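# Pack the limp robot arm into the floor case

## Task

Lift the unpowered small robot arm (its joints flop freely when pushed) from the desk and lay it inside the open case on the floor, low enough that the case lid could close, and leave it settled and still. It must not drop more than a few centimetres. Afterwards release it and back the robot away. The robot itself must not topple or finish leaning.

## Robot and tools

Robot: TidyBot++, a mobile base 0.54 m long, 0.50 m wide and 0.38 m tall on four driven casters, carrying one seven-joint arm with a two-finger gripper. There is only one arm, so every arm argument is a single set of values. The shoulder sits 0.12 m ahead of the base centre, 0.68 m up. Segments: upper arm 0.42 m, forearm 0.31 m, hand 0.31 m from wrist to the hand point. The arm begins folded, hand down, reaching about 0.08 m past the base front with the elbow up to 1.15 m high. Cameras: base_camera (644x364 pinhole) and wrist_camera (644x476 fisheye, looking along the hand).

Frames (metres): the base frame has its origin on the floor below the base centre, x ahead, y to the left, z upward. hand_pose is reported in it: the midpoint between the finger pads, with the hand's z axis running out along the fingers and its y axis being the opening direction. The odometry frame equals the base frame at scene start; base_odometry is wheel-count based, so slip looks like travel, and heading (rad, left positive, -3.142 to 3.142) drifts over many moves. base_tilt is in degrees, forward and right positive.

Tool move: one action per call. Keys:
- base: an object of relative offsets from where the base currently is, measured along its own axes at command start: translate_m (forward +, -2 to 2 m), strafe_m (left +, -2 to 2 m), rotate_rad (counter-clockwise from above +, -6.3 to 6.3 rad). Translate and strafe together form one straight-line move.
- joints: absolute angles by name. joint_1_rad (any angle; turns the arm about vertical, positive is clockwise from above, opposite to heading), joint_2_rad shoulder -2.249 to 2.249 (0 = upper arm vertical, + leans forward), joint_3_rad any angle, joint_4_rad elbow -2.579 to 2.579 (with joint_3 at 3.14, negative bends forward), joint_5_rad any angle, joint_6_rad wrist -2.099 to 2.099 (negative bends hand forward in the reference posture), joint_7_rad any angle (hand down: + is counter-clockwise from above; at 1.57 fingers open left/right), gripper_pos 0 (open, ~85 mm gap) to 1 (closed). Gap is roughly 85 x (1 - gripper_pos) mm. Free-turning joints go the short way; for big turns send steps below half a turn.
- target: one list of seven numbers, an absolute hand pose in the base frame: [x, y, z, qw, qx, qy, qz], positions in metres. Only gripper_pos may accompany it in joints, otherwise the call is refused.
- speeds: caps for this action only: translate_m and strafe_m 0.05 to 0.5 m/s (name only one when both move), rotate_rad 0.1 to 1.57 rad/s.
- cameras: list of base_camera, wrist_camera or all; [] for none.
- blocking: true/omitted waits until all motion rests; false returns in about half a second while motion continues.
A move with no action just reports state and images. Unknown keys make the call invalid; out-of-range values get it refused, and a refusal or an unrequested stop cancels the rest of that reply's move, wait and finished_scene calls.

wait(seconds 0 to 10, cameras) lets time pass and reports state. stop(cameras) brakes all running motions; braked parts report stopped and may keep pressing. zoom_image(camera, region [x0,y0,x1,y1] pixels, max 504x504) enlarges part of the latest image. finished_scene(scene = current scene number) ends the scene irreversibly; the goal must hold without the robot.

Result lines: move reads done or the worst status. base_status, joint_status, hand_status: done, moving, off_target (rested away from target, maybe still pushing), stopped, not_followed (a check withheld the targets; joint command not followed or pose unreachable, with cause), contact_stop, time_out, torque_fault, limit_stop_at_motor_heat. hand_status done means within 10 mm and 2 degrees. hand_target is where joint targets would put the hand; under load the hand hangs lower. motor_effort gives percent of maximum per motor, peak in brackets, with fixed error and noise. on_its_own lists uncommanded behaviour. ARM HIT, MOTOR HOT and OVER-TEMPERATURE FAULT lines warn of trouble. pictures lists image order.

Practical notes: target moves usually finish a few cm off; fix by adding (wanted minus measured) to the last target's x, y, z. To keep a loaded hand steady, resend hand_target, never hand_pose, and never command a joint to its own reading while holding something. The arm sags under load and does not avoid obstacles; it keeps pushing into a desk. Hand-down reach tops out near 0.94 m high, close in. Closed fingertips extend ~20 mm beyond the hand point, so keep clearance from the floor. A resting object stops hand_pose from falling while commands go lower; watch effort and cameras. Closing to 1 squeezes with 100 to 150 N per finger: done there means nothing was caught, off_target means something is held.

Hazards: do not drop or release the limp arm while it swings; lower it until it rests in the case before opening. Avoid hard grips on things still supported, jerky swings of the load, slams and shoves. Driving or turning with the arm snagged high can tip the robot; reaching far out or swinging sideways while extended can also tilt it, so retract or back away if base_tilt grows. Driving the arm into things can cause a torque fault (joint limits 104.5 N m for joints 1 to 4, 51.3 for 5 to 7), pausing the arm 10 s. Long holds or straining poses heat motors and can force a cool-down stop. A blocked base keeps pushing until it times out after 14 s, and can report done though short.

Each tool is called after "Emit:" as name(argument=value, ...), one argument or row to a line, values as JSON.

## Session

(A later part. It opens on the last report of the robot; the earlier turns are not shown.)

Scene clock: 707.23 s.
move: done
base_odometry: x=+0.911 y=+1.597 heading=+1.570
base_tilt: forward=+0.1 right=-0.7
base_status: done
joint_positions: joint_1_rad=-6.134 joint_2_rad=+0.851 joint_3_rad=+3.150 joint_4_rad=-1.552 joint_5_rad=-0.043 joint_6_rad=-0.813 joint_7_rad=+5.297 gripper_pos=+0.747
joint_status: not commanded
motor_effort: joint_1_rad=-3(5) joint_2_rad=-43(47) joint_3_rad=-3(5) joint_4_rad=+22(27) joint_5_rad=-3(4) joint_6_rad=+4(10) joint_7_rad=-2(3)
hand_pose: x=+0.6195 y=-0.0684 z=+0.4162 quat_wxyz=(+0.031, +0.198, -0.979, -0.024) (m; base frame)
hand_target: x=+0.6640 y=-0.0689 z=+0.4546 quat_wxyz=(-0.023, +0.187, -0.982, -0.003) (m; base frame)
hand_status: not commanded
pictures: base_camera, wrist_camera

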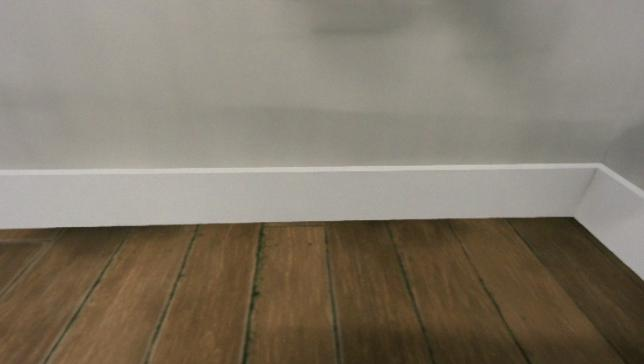

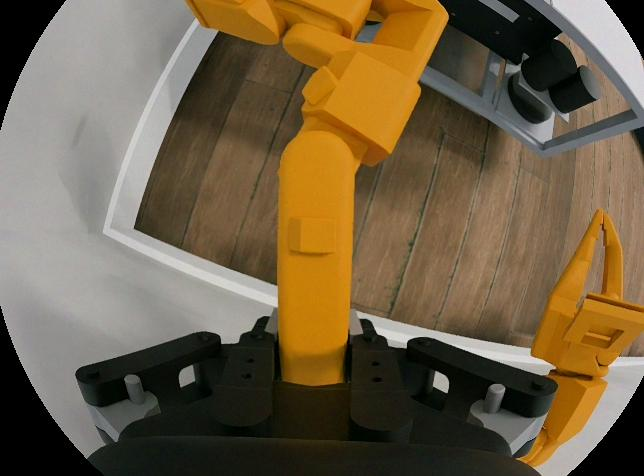

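Emit:
move(
  base={"translate_m":-0.12},
  speeds={"translate_m":0.2},
  joints={"joint_7_rad":4.6},
  cameras=[],
)

Emit:
move(
  base={"translate_m":0.14},
  speeds={"translate_m":0.05},
)

Scene clock: 714.60 s.
move: done
base_odometry: x=+0.911 y=+1.477 heading=+1.570
base_tilt: forward=+0.1 right=-0.7
base_status: done
joint_positions: joint_1_rad=-6.142 joint_2_rad=+0.856 joint_3_rad=+3.145 joint_4_rad=-1.517 joint_5_rad=-0.043 joint_6_rad=-0.813 joint_7_rad=+4.651 gripper_pos=+0.747
joint_status: all done
motor_effort: joint_1_rad=+0(4) joint_2_rad=-44(47) joint_3_rad=-2(3) joint_4_rad=+13(22) joint_5_rad=-1(4) joint_6_rad=-2(4) joint_7_rad=-1(4)
hand_pose: x=+0.6375 y=-0.0646 z=+0.4205 quat_wxyz=(+0.022, -0.117, -0.993, -0.015) (m; base frame)
hand_target: x=+0.6640 y=-0.0689 z=+0.4546 quat_wxyz=(-0.021, -0.136, -0.990, -0.011) (m; base frame)
hand_status: not commanded
pictures: none
No camera images: "cameras" was empty.

Scene clock: 717.80 s.
move: done
base_odometry: x=+0.911 y=+1.616 heading=+1.570
base_tilt: forward=+0.1 right=-0.7
base_status: done
joint_positions: joint_1_rad=-6.138 joint_2_rad=+0.826 joint_3_rad=+3.148 joint_4_rad=-1.623 joint_5_rad=-0.041 joint_6_rad=-0.801 joint_7_rad=+4.649 gripper_pos=+0.747
joint_status: not commanded
motor_effort: joint_1_rad=-4(6) joint_2_rad=-38(47) joint_3_rad=-3(5) joint_4_rad=+37(40) joint_5_rad=-4(4) joint_6_rad=-3(9) joint_7_rad=-1(3)
hand_pose: x=+0.5920 y=-0.0618 z=+0.4157 quat_wxyz=(+0.053, -0.121, -0.991, -0.014) (m; base frame)
hand_target: x=+0.6640 y=-0.0689 z=+0.4546 quat_wxyz=(-0.021, -0.136, -0.990, -0.011) (m; base frame)
hand_status: not commanded
pictures: base_camera, wrist_camera

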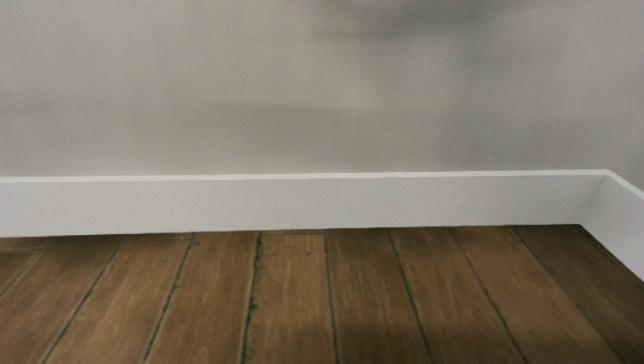

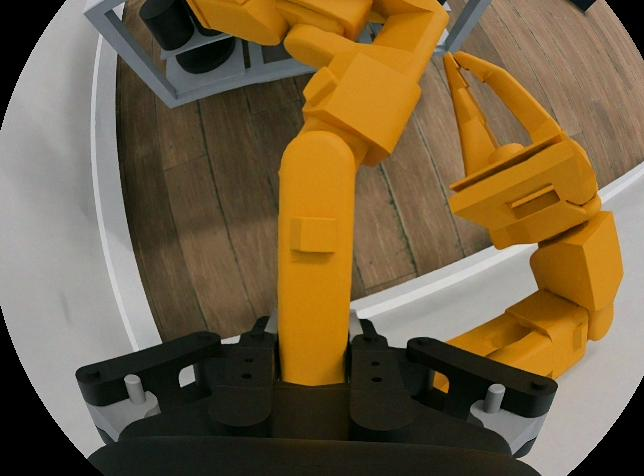

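Emit:
move(
  base={"translate_m":-0.669,"strafe_m":0.173},
  speeds={"translate_m":0.3},
  cameras=[],
)

Emit:
move(
  base={"rotate_rad":1.127},
  speeds={"rotate_rad":0.7},
  joints={"joint_7_rad":4.94},
)

Emit:
move(
  base={"translate_m":0.3},
  speeds={"translate_m":0.2},
)

Scene clock: 726.87 s.
move: done
base_odometry: x=+0.737 y=+0.947 heading=+1.570
base_tilt: forward=+0.1 right=-0.7
base_status: done
joint_positions: joint_1_rad=-6.141 joint_2_rad=+0.852 joint_3_rad=+3.147 joint_4_rad=-1.500 joint_5_rad=-0.041 joint_6_rad=-0.798 joint_7_rad=+4.647 gripper_pos=+0.747
joint_status: not commanded
motor_effort: joint_1_rad=+0(5) joint_2_rad=-45(48) joint_3_rad=-1(4) joint_4_rad=+14(35) joint_5_rad=-1(4) joint_6_rad=-2(6) joint_7_rad=+0(3)
hand_pose: x=+0.6521 y=-0.0691 z=+0.4265 quat_wxyz=(+0.004, -0.120, -0.993, -0.013) (m; base frame)
hand_target: x=+0.6640 y=-0.0689 z=+0.4546 quat_wxyz=(-0.021, -0.136, -0.990, -0.011) (m; base frame)
hand_status: not commanded
pictures: none
No camera images: "cameras" was empty.

Scene clock: 729.47 s.
move: done
base_odometry: x=+0.737 y=+0.947 heading=+2.697
base_tilt: forward=+0.1 right=-0.7
base_status: done
joint_positions: joint_1_rad=-6.147 joint_2_rad=+0.852 joint_3_rad=+3.142 joint_4_rad=-1.500 joint_5_rad=-0.041 joint_6_rad=-0.798 joint_7_rad=+4.916 gripper_pos=+0.747
joint_status: all done
motor_effort: joint_1_rad=+0(6) joint_2_rad=-44(45) joint_3_rad=-2(5) joint_4_rad=+13(14) joint_5_rad=+0(2) joint_6_rad=-2(3) joint_7_rad=+0(2)
hand_pose: x=+0.6528 y=-0.0628 z=+0.4265 quat_wxyz=(+0.002, +0.019, -1.000, -0.015) (m; base frame)
hand_target: x=+0.6640 y=-0.0689 z=+0.4546 quat_wxyz=(-0.022, +0.033, -0.999, -0.007) (m; base frame)
hand_status: not commanded
pictures: base_camera, wrist_camera

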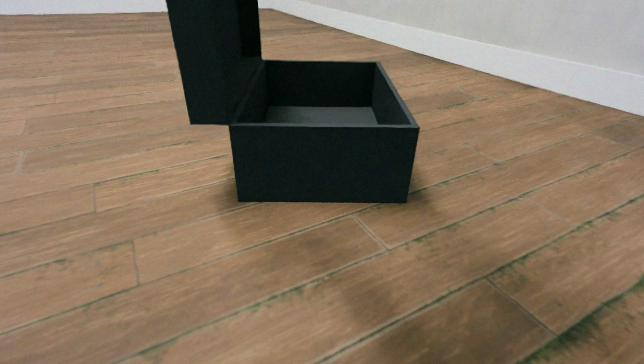

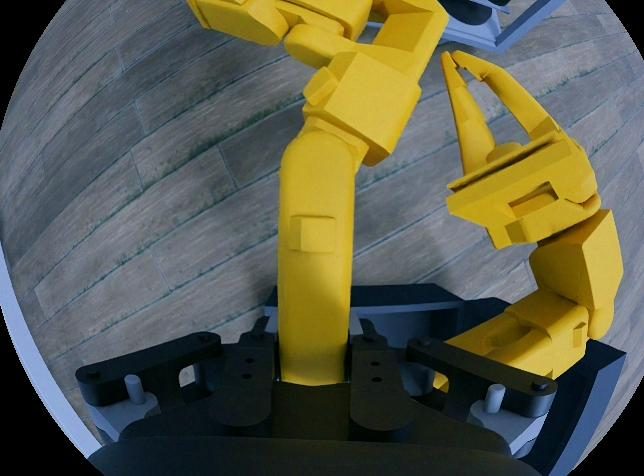

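Scene clock: 731.70 s.
move: done
base_odometry: x=+0.466 y=+1.076 heading=+2.698
base_tilt: forward=+0.1 right=-0.7
base_status: done
joint_positions: joint_1_rad=-6.147 joint_2_rad=+0.851 joint_3_rad=+3.142 joint_4_rad=-1.501 joint_5_rad=-0.041 joint_6_rad=-0.798 joint_7_rad=+4.916 gripper_pos=+0.747
joint_status: not commanded
motor_effort: joint_1_rad=+0(2) joint_2_rad=-44(46) joint_3_rad=-1(3) joint_4_rad=+14(15) joint_5_rad=+0(1) joint_6_rad=-2(3) joint_7_rad=+0(1)
hand_pose: x=+0.6525 y=-0.0627 z=+0.4265 quat_wxyz=(+0.002, +0.019, -1.000, -0.015) (m; base frame)
hand_target: x=+0.6640 y=-0.0689 z=+0.4546 quat_wxyz=(-0.022, +0.033, -0.999, -0.007) (m; base frame)
hand_status: not commanded
pictures: base_camera, wrist_camera

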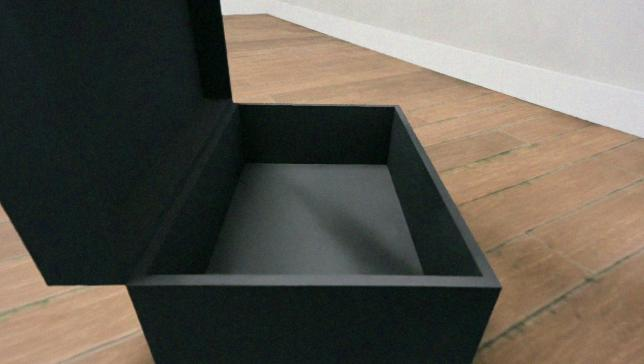

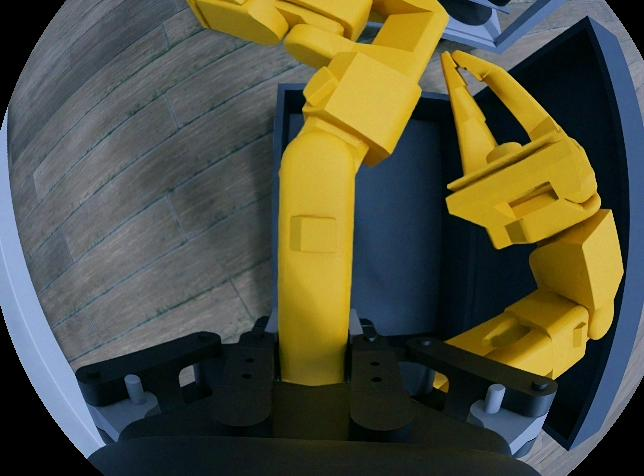

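Emit:
move(
  base={"translate_m":0.06},
  speeds={"translate_m":0.1},
  joints={"joint_1_rad":0.13,"joint_2_rad":1.13,"joint_4_rad":-1.35,"joint_6_rad":-0.60},
)

Emit:
zoom_image(
  camera="base_camera",
  region=[100, 0, 600, 364],
)

Scene clock: 744.57 s.
move: off_target
base_odometry: x=+0.412 y=+1.102 heading=+2.699
base_tilt: forward=+0.1 right=-0.7
base_status: done
joint_positions: joint_1_rad=-6.147 joint_2_rad=+1.185 joint_3_rad=+3.142 joint_4_rad=-1.368 joint_5_rad=-0.041 joint_6_rad=-0.651 joint_7_rad=+4.916 gripper_pos=+0.747
joint_status: joint_2_rad off_target (ended at +1.185, target +1.130); the others done
motor_effort: joint_1_rad=+0(1) joint_2_rad=-48(52) joint_3_rad=-2(2) joint_4_rad=+10(17) joint_5_rad=+0(1) joint_6_rad=-3(4) joint_7_rad=-1(2)
hand_pose: x=+0.6601 y=-0.0652 z=+0.2679 quat_wxyz=(+0.029, +0.017, -0.999, -0.017) (m; base frame)
hand_target: x=+0.7078 y=-0.0706 z=+0.3026 quat_wxyz=(-0.032, +0.037, -0.999, -0.003) (m; base frame)
hand_status: not commanded
pictures: base_camera, wrist_camera

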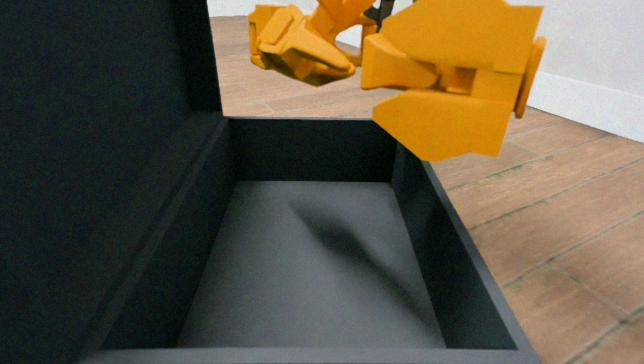

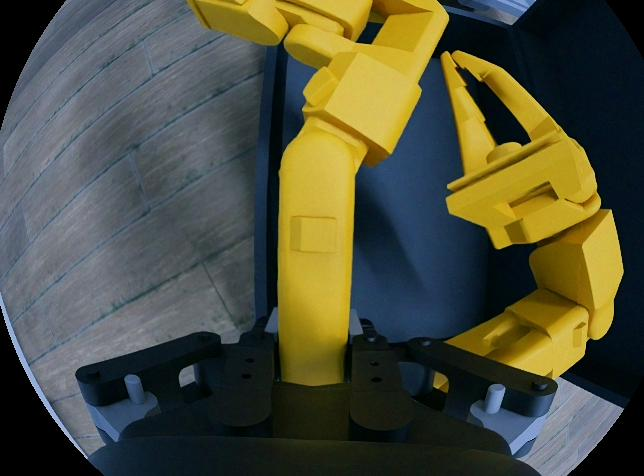

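Scaled by 1.008.

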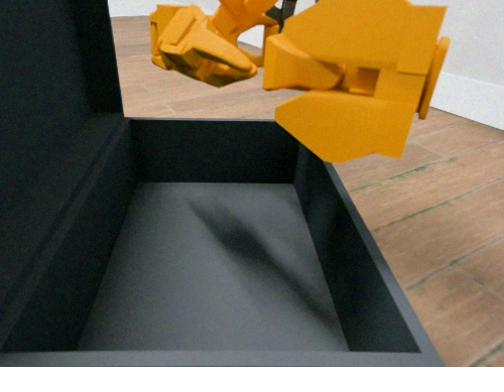

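Emit:
move(
  base={"strafe_m":0.028},
  speeds={"strafe_m":0.05},
  joints={"joint_2_rad":1.33,"joint_4_rad":-1.20,"joint_6_rad":-0.54},
)

Emit:
zoom_image(
  camera="base_camera",
  region=[100, 0, 600, 364],
)

Scene clock: 758.63 s.
move: off_target
base_odometry: x=+0.399 y=+1.076 heading=+2.699
base_tilt: forward=+0.1 right=-0.7
base_status: done
joint_positions: joint_1_rad=-6.150 joint_2_rad=+1.388 joint_3_rad=+3.143 joint_4_rad=-1.216 joint_5_rad=-0.041 joint_6_rad=-0.589 joint_7_rad=+4.916 gripper_pos=+0.747
joint_status: joint_2_rad off_target (ended at +1.388, target +1.330); the others done
motor_effort: joint_1_rad=+0(3) joint_2_rad=-50(53) joint_3_rad=-1(4) joint_4_rad=+9(11) joint_5_rad=+0(1) joint_6_rad=-3(4) joint_7_rad=-1(2)
hand_pose: x=+0.6739 y=-0.0666 z=+0.1775 quat_wxyz=(+0.024, +0.017, -0.999, -0.015) (m; base frame)
hand_target: x=+0.7261 y=-0.0734 z=+0.2143 quat_wxyz=(-0.037, +0.036, -0.999, -0.001) (m; base frame)
hand_status: not commanded
pictures: base_camera, wrist_camera

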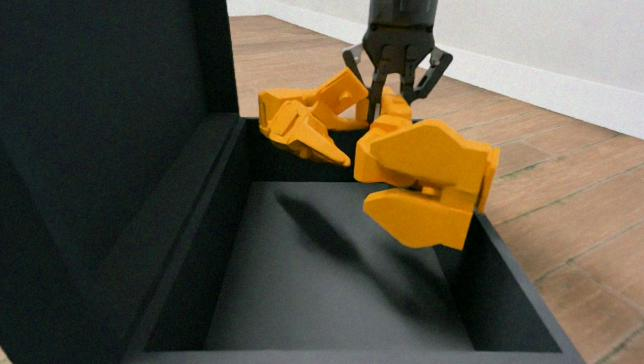

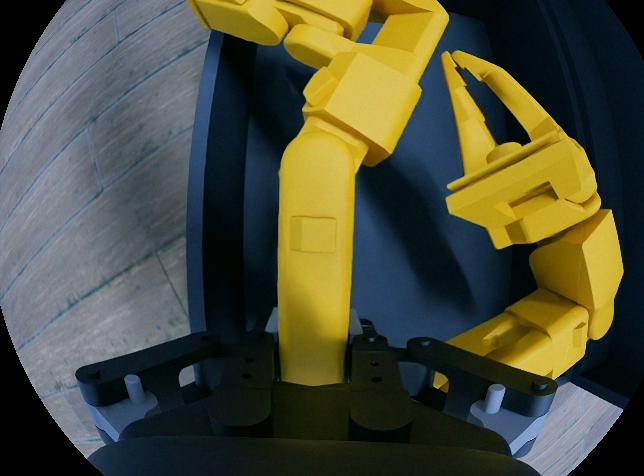

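Scaled by 1.008.

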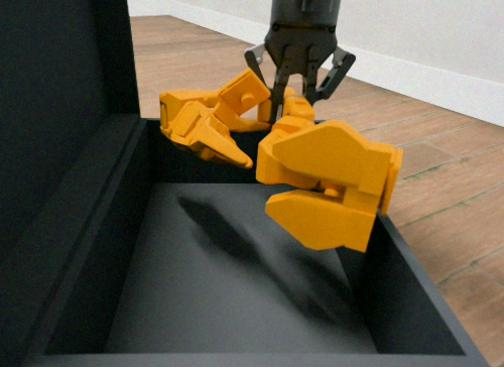

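Emit:
move(
  base={"strafe_m":0.03},
  speeds={"strafe_m":0.05},
)

Emit:
zoom_image(
  camera="base_camera",
  region=[100, 0, 600, 364],
)

Scene clock: 768.73 s.
move: done
base_odometry: x=+0.386 y=+1.049 heading=+2.698
base_tilt: forward=+0.1 right=-0.7
base_status: done
joint_positions: joint_1_rad=-6.152 joint_2_rad=+1.388 joint_3_rad=+3.143 joint_4_rad=-1.216 joint_5_rad=-0.041 joint_6_rad=-0.589 joint_7_rad=+4.916 gripper_pos=+0.747
joint_status: not commanded
motor_effort: joint_1_rad=-1(4) joint_2_rad=-49(50) joint_3_rad=-1(3) joint_4_rad=+9(9) joint_5_rad=+0(1) joint_6_rad=-3(3) joint_7_rad=+0(1)
hand_pose: x=+0.6741 y=-0.0657 z=+0.1775 quat_wxyz=(+0.024, +0.018, -0.999, -0.014) (m; base frame)
hand_target: x=+0.7261 y=-0.0734 z=+0.2143 quat_wxyz=(-0.037, +0.036, -0.999, -0.001) (m; base frame)
hand_status: not commanded
pictures: base_camera, wrist_camera

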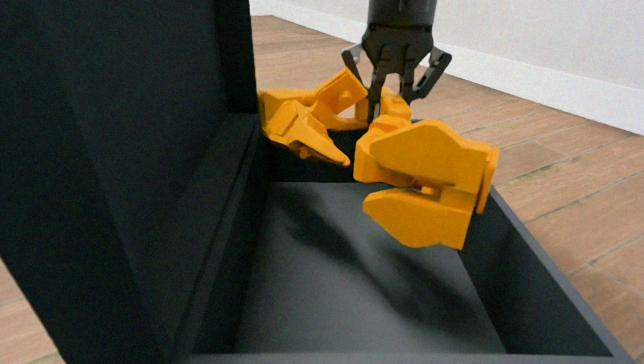

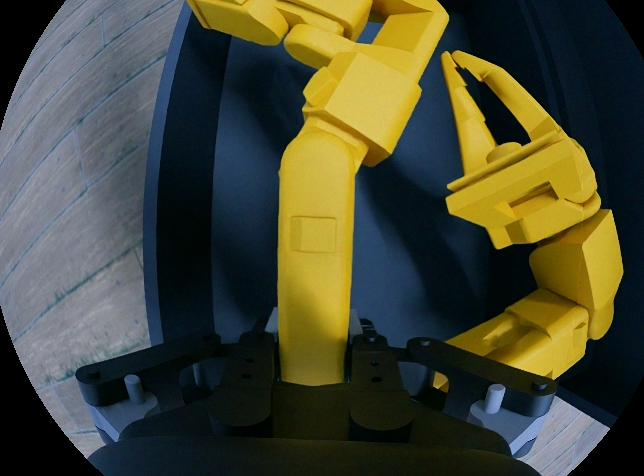

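Scaled by 1.008.

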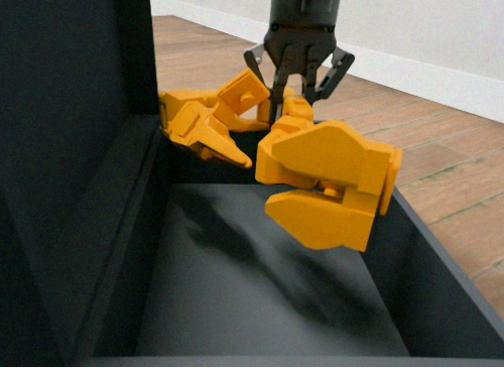

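Emit:
move(
  joints={"joint_2_rad":1.43,"joint_4_rad":-1.15,"joint_6_rad":-0.49},
)

Emit:
zoom_image(
  camera="base_camera",
  region=[100, 0, 600, 364],
)

Scene clock: 781.17 s.
move: off_target
base_odometry: x=+0.386 y=+1.049 heading=+2.698
base_tilt: forward=+0.1 right=-0.7
base_status: not commanded
joint_positions: joint_1_rad=-6.152 joint_2_rad=+1.483 joint_3_rad=+3.144 joint_4_rad=-1.164 joint_5_rad=-0.041 joint_6_rad=-0.540 joint_7_rad=+4.916 gripper_pos=+0.747
joint_status: joint_2_rad off_target (ended at +1.483, target +1.430); the others done
motor_effort: joint_1_rad=+0(2) joint_2_rad=-49(52) joint_3_rad=-1(4) joint_4_rad=+8(10) joint_5_rad=+0(1) joint_6_rad=-2(5) joint_7_rad=-1(1)
hand_pose: x=+0.6693 y=-0.0659 z=+0.1311 quat_wxyz=(+0.021, +0.018, -1.000, -0.013) (m; base frame)
hand_target: x=+0.7209 y=-0.0732 z=+0.1643 quat_wxyz=(-0.037, +0.036, -0.999, -0.001) (m; base frame)
hand_status: not commanded
pictures: base_camera, wrist_camera

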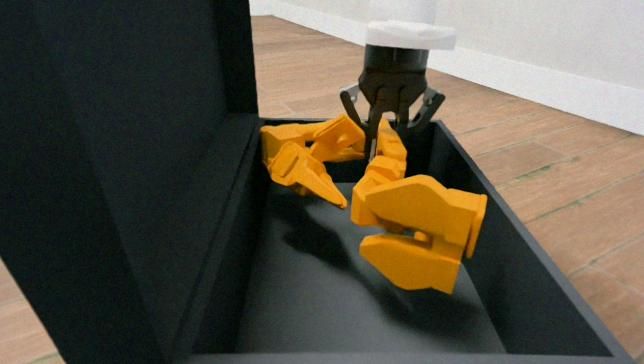

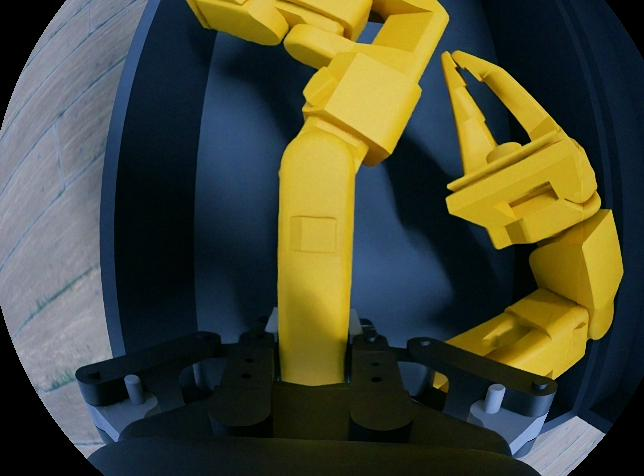

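Scaled by 1.008.

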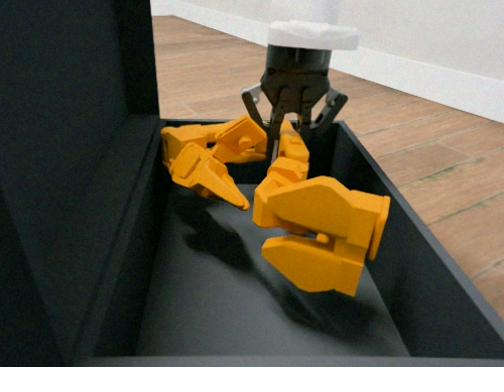

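Emit:
move(
  base={"strafe_m":-0.014},
  speeds={"strafe_m":0.05},
  cameras=[],
)

Emit:
move(
  joints={"joint_2_rad":1.51,"joint_4_rad":-1.11,"joint_6_rad":-0.45},
)

Emit:
zoom_image(
  camera="base_camera",
  region=[100, 0, 600, 364],
)

Scene clock: 786.63 s.
move: done
base_odometry: x=+0.393 y=+1.062 heading=+2.698
base_tilt: forward=+0.1 right=-0.7
base_status: done
joint_positions: joint_1_rad=-6.152 joint_2_rad=+1.483 joint_3_rad=+3.145 joint_4_rad=-1.164 joint_5_rad=-0.041 joint_6_rad=-0.540 joint_7_rad=+4.916 gripper_pos=+0.747
joint_status: not commanded
motor_effort: joint_1_rad=-1(4) joint_2_rad=-49(50) joint_3_rad=-1(3) joint_4_rad=+8(9) joint_5_rad=+0(1) joint_6_rad=-3(3) joint_7_rad=-1(1)
hand_pose: x=+0.6693 y=-0.0668 z=+0.1310 quat_wxyz=(+0.021, +0.018, -1.000, -0.012) (m; base frame)
hand_target: x=+0.7209 y=-0.0732 z=+0.1643 quat_wxyz=(-0.037, +0.036, -0.999, -0.001) (m; base frame)
hand_status: not commanded
pictures: none
No camera images: "cameras" was empty.

Scene clock: 787.63 s.
move: off_target
base_odometry: x=+0.393 y=+1.062 heading=+2.698
base_tilt: forward=+0.2 right=-0.7
base_status: not commanded
joint_positions: joint_1_rad=-6.152 joint_2_rad=+1.560 joint_3_rad=+3.145 joint_4_rad=-1.123 joint_5_rad=-0.041 joint_6_rad=-0.498 joint_7_rad=+4.916 gripper_pos=+0.747
joint_status: joint_2_rad off_target (ended at +1.560, target +1.510); the others done
motor_effort: joint_1_rad=+0(1) joint_2_rad=-48(51) joint_3_rad=-2(2) joint_4_rad=+7(9) joint_5_rad=+0(1) joint_6_rad=-2(4) joint_7_rad=+0(2)
hand_pose: x=+0.6625 y=-0.0663 z=+0.0933 quat_wxyz=(+0.018, +0.017, -1.000, -0.011) (m; base frame)
hand_target: x=+0.7136 y=-0.0725 z=+0.1243 quat_wxyz=(-0.036, +0.036, -0.999, +0.000) (m; base frame)
hand_status: not commanded
pictures: base_camera, wrist_camera

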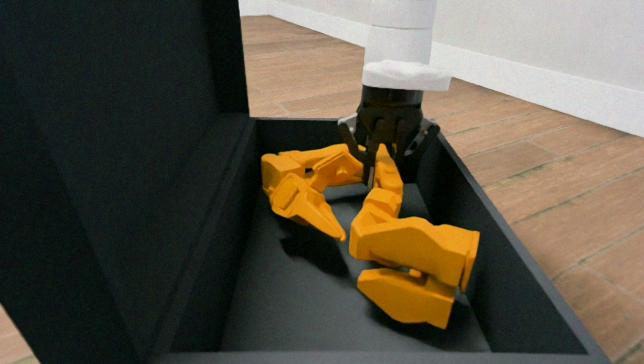

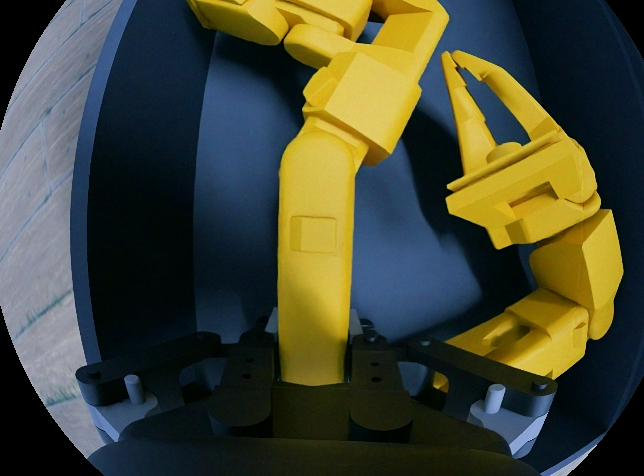

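Scaled by 1.008.

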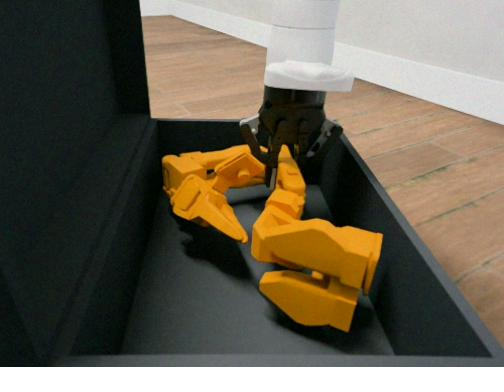

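Perfect. Down more, ~2 cm each.

Emit:
move(
  joints={"joint_2_rad":1.55,"joint_4_rad":-1.09,"joint_6_rad":-0.43},
  cameras=[],
)

Emit:
move(
  joints={"joint_2_rad":1.58,"joint_4_rad":-1.07,"joint_6_rad":-0.42},
  cameras=[],
)

Emit:
move(
  joints={"joint_2_rad":1.61,"joint_4_rad":-1.05,"joint_6_rad":-0.41},
)

Scene clock: 793.97 s.
move: off_target
base_odometry: x=+0.393 y=+1.062 heading=+2.698
base_tilt: forward=+0.1 right=-0.7
base_status: not commanded
joint_positions: joint_1_rad=-6.152 joint_2_rad=+1.593 joint_3_rad=+3.145 joint_4_rad=-1.103 joint_5_rad=-0.041 joint_6_rad=-0.479 joint_7_rad=+4.916 gripper_pos=+0.747
joint_status: joint_2_rad off_target (ended at +1.593, target +1.550); the others done
motor_effort: joint_1_rad=+0(1) joint_2_rad=-49(50) joint_3_rad=-1(2) joint_4_rad=+7(9) joint_5_rad=+0(0) joint_6_rad=-3(4) joint_7_rad=+0(1)
hand_pose: x=+0.6603 y=-0.0663 z=+0.0774 quat_wxyz=(+0.016, +0.017, -1.000, -0.010) (m; base frame)
hand_target: x=+0.7088 y=-0.0721 z=+0.1045 quat_wxyz=(-0.036, +0.035, -0.999, +0.000) (m; base frame)
hand_status: not commanded
pictures: none
No camera images: "cameras" was empty.

Scene clock: 794.60 s.
move: done
base_odometry: x=+0.393 y=+1.062 heading=+2.698
base_tilt: forward=+0.1 right=-0.7
base_status: not commanded
joint_positions: joint_1_rad=-6.152 joint_2_rad=+1.609 joint_3_rad=+3.145 joint_4_rad=-1.086 joint_5_rad=-0.041 joint_6_rad=-0.477 joint_7_rad=+4.916 gripper_pos=+0.747
joint_status: all done
motor_effort: joint_1_rad=+0(1) joint_2_rad=-46(49) joint_3_rad=-1(2) joint_4_rad=+9(9) joint_5_rad=+0(0) joint_6_rad=+1(3) joint_7_rad=-1(1)
hand_pose: x=+0.6621 y=-0.0665 z=+0.0711 quat_wxyz=(+0.013, +0.017, -1.000, -0.010) (m; base frame)
hand_target: x=+0.7061 y=-0.0718 z=+0.0903 quat_wxyz=(-0.036, +0.035, -0.999, +0.000) (m; base frame)
hand_status: not commanded
pictures: none
No camera images: "cameras" was empty.

Scene clock: 795.23 s.
move: done
base_odometry: x=+0.393 y=+1.062 heading=+2.698
base_tilt: forward=+0.1 right=-0.7
base_status: not commanded
joint_positions: joint_1_rad=-6.152 joint_2_rad=+1.623 joint_3_rad=+3.145 joint_4_rad=-1.069 joint_5_rad=-0.041 joint_6_rad=-0.477 joint_7_rad=+4.916 gripper_pos=+0.747
joint_status: all done
motor_effort: joint_1_rad=+0(1) joint_2_rad=-43(47) joint_3_rad=-1(1) joint_4_rad=+10(10) joint_5_rad=+1(1) joint_6_rad=+4(4) joint_7_rad=+0(1)
hand_pose: x=+0.6636 y=-0.0667 z=+0.0657 quat_wxyz=(+0.012, +0.017, -1.000, -0.010) (m; base frame)
hand_target: x=+0.7030 y=-0.0715 z=+0.0762 quat_wxyz=(-0.036, +0.035, -0.999, +0.000) (m; base frame)
hand_status: not commanded
pictures: base_camera, wrist_camera

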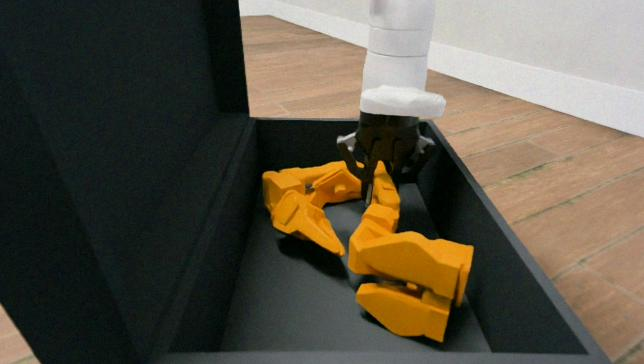

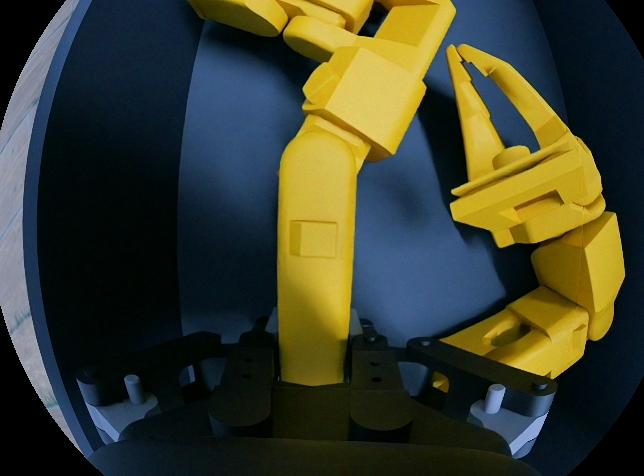

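Resting. One more nudge, then open partly and rise.

Emit:
move(
  joints={"joint_2_rad":1.625,"joint_4_rad":-1.04,"joint_6_rad":-0.41},
  cameras=[],
)

Emit:
move(
  joints={"gripper_pos":0.45},
)

Emit:
move(
  joints={"joint_2_rad":1.33,"joint_4_rad":-1.20,"joint_6_rad":-0.60},
  cameras=[],
)

Emit:
move(
  joints={"joint_2_rad":0.8,"joint_4_rad":-1.5,"joint_6_rad":-0.84},
)

Emit:
zoom_image(
  camera="base_camera",
  region=[150, 60, 640, 364],
)

Scene clock: 802.00 s.
move: done
base_odometry: x=+0.393 y=+1.062 heading=+2.698
base_tilt: forward=+0.1 right=-0.7
base_status: not commanded
joint_positions: joint_1_rad=-6.152 joint_2_rad=+1.624 joint_3_rad=+3.145 joint_4_rad=-1.067 joint_5_rad=-0.041 joint_6_rad=-0.477 joint_7_rad=+4.916 gripper_pos=+0.747
joint_status: all done
motor_effort: joint_1_rad=+0(1) joint_2_rad=-40(43) joint_3_rad=-1(1) joint_4_rad=+10(12) joint_5_rad=+1(1) joint_6_rad=+6(7) joint_7_rad=+0(1)
hand_pose: x=+0.6640 y=-0.0668 z=+0.0655 quat_wxyz=(+0.012, +0.017, -1.000, -0.010) (m; base frame)
hand_target: x=+0.6998 y=-0.0711 z=+0.0691 quat_wxyz=(-0.034, +0.035, -0.999, +0.000) (m; base frame)
hand_status: not commanded
pictures: none
No camera images: "cameras" was empty.

Scene clock: 802.83 s.
move: done
base_odometry: x=+0.393 y=+1.062 heading=+2.698
base_tilt: forward=+0.1 right=-0.7
base_status: not commanded
joint_positions: joint_1_rad=-6.152 joint_2_rad=+1.634 joint_3_rad=+3.145 joint_4_rad=-1.050 joint_5_rad=-0.041 joint_6_rad=-0.449 joint_7_rad=+4.916 gripper_pos=+0.450
joint_status: all done
motor_effort: joint_1_rad=+0(1) joint_2_rad=-43(44) joint_3_rad=-1(2) joint_4_rad=+7(11) joint_5_rad=+1(1) joint_6_rad=+0(6) joint_7_rad=+0(2)
hand_pose: x=+0.6759 y=-0.0687 z=+0.0617 quat_wxyz=(-0.005, +0.017, -1.000, -0.007) (m; base frame)
hand_target: x=+0.6998 y=-0.0711 z=+0.0691 quat_wxyz=(-0.034, +0.035, -0.999, +0.000) (m; base frame)
hand_status: not commanded
pictures: base_camera, wrist_camera

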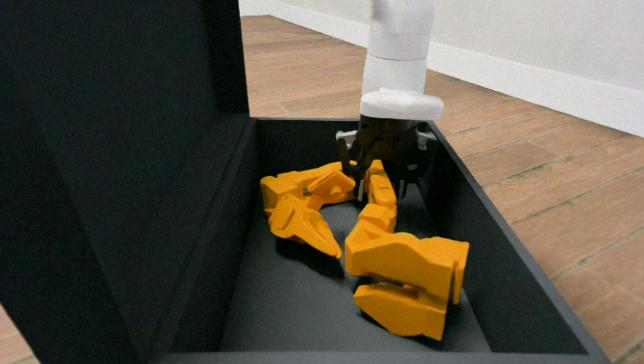

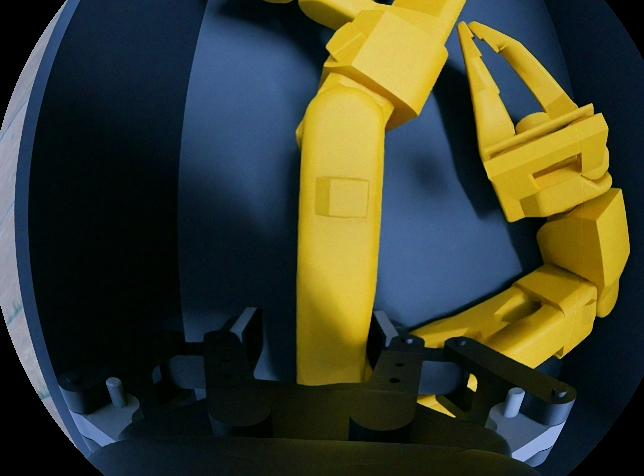

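Scene clock: 804.57 s.
move: done
base_odometry: x=+0.393 y=+1.062 heading=+2.698
base_tilt: forward=+0.1 right=-0.7
base_status: not commanded
joint_positions: joint_1_rad=-6.152 joint_2_rad=+1.347 joint_3_rad=+3.145 joint_4_rad=-1.181 joint_5_rad=-0.041 joint_6_rad=-0.537 joint_7_rad=+4.916 gripper_pos=+0.450
joint_status: all done
motor_effort: joint_1_rad=+0(1) joint_2_rad=-45(49) joint_3_rad=+0(1) joint_4_rad=+10(11) joint_5_rad=+0(1) joint_6_rad=+0(2) joint_7_rad=-1(2)
hand_pose: x=+0.7297 y=-0.0748 z=+0.2076 quat_wxyz=(-0.039, +0.018, -0.999, -0.003) (m; base frame)
hand_target: x=+0.7076 y=-0.0705 z=+0.2135 quat_wxyz=(-0.007, +0.036, -0.999, -0.007) (m; base frame)
hand_status: not commanded
pictures: none
No camera images: "cameras" was empty.

Scene clock: 806.33 s.
move: done
base_odometry: x=+0.393 y=+1.062 heading=+2.698
base_tilt: forward=+0.1 right=-0.7
base_status: not commanded
joint_positions: joint_1_rad=-6.152 joint_2_rad=+0.825 joint_3_rad=+3.145 joint_4_rad=-1.477 joint_5_rad=-0.041 joint_6_rad=-0.773 joint_7_rad=+4.916 gripper_pos=+0.450
joint_status: all done
motor_effort: joint_1_rad=+1(1) joint_2_rad=-39(48) joint_3_rad=-1(1) joint_4_rad=+13(14) joint_5_rad=+0(1) joint_6_rad=+0(1) joint_7_rad=+0(2)
hand_pose: x=+0.6792 y=-0.0656 z=+0.4468 quat_wxyz=(-0.035, +0.020, -0.999, -0.008) (m; base frame)
hand_target: x=+0.6524 y=-0.0616 z=+0.4543 quat_wxyz=(-0.003, +0.039, -0.999, -0.011) (m; base frame)
hand_status: not commanded
pictures: base_camera, wrist_camera

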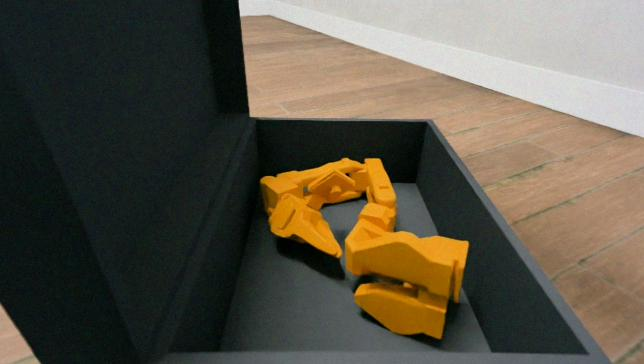

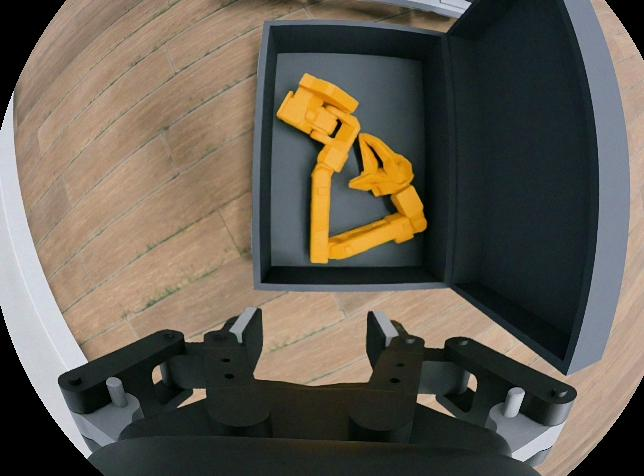

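Scaled by 1.029.

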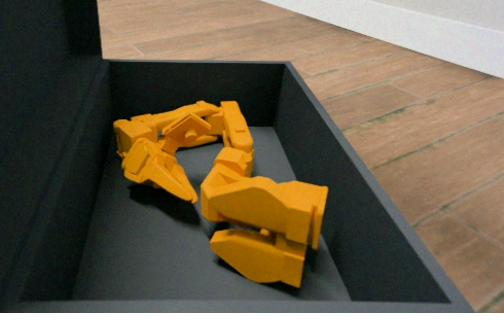

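Emit:
move(
  base={"translate_m":-0.4},
)

Emit:
zoom_image(
  camera="base_camera",
  region=[200, 20, 460, 240],
)

Scene clock: 813.17 s.
move: done
base_odometry: x=+0.754 y=+0.890 heading=+2.698
base_tilt: forward=+0.1 right=-0.7
base_status: done
joint_positions: joint_1_rad=-6.152 joint_2_rad=+0.824 joint_3_rad=+3.145 joint_4_rad=-1.485 joint_5_rad=-0.041 joint_6_rad=-0.783 joint_7_rad=+4.916 gripper_pos=+0.450
joint_status: not commanded
motor_effort: joint_1_rad=+0(2) joint_2_rad=-39(43) joint_3_rad=-1(2) joint_4_rad=+13(14) joint_5_rad=+0(1) joint_6_rad=+0(1) joint_7_rad=+0(2)
hand_pose: x=+0.6723 y=-0.0646 z=+0.4455 quat_wxyz=(-0.027, +0.020, -0.999, -0.009) (m; base frame)
hand_target: x=+0.6524 y=-0.0616 z=+0.4543 quat_wxyz=(-0.003, +0.039, -0.999, -0.011) (m; base frame)
hand_status: not commanded
pictures: base_camera, wrist_camera

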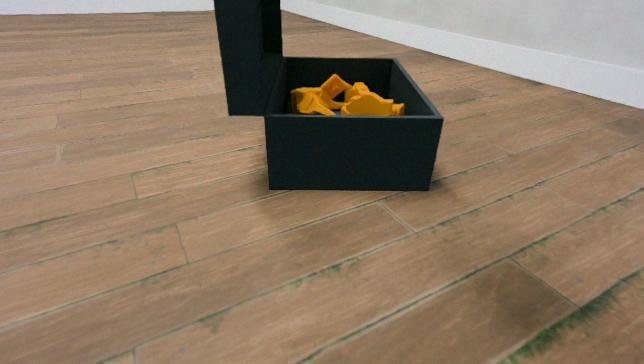

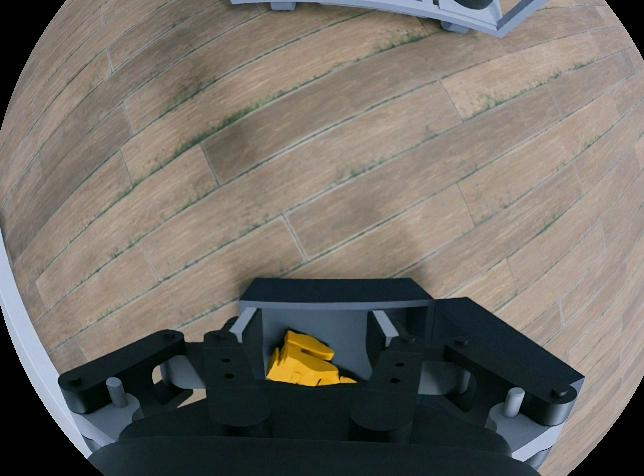

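Scaled by 1.938.

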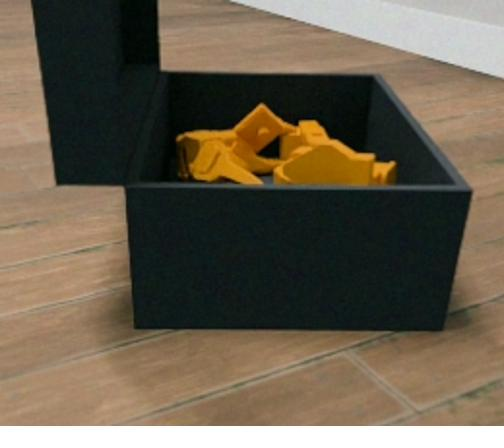

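Emit:
finished_scene(
  scene=2,
)

The scene is finished: the task was done.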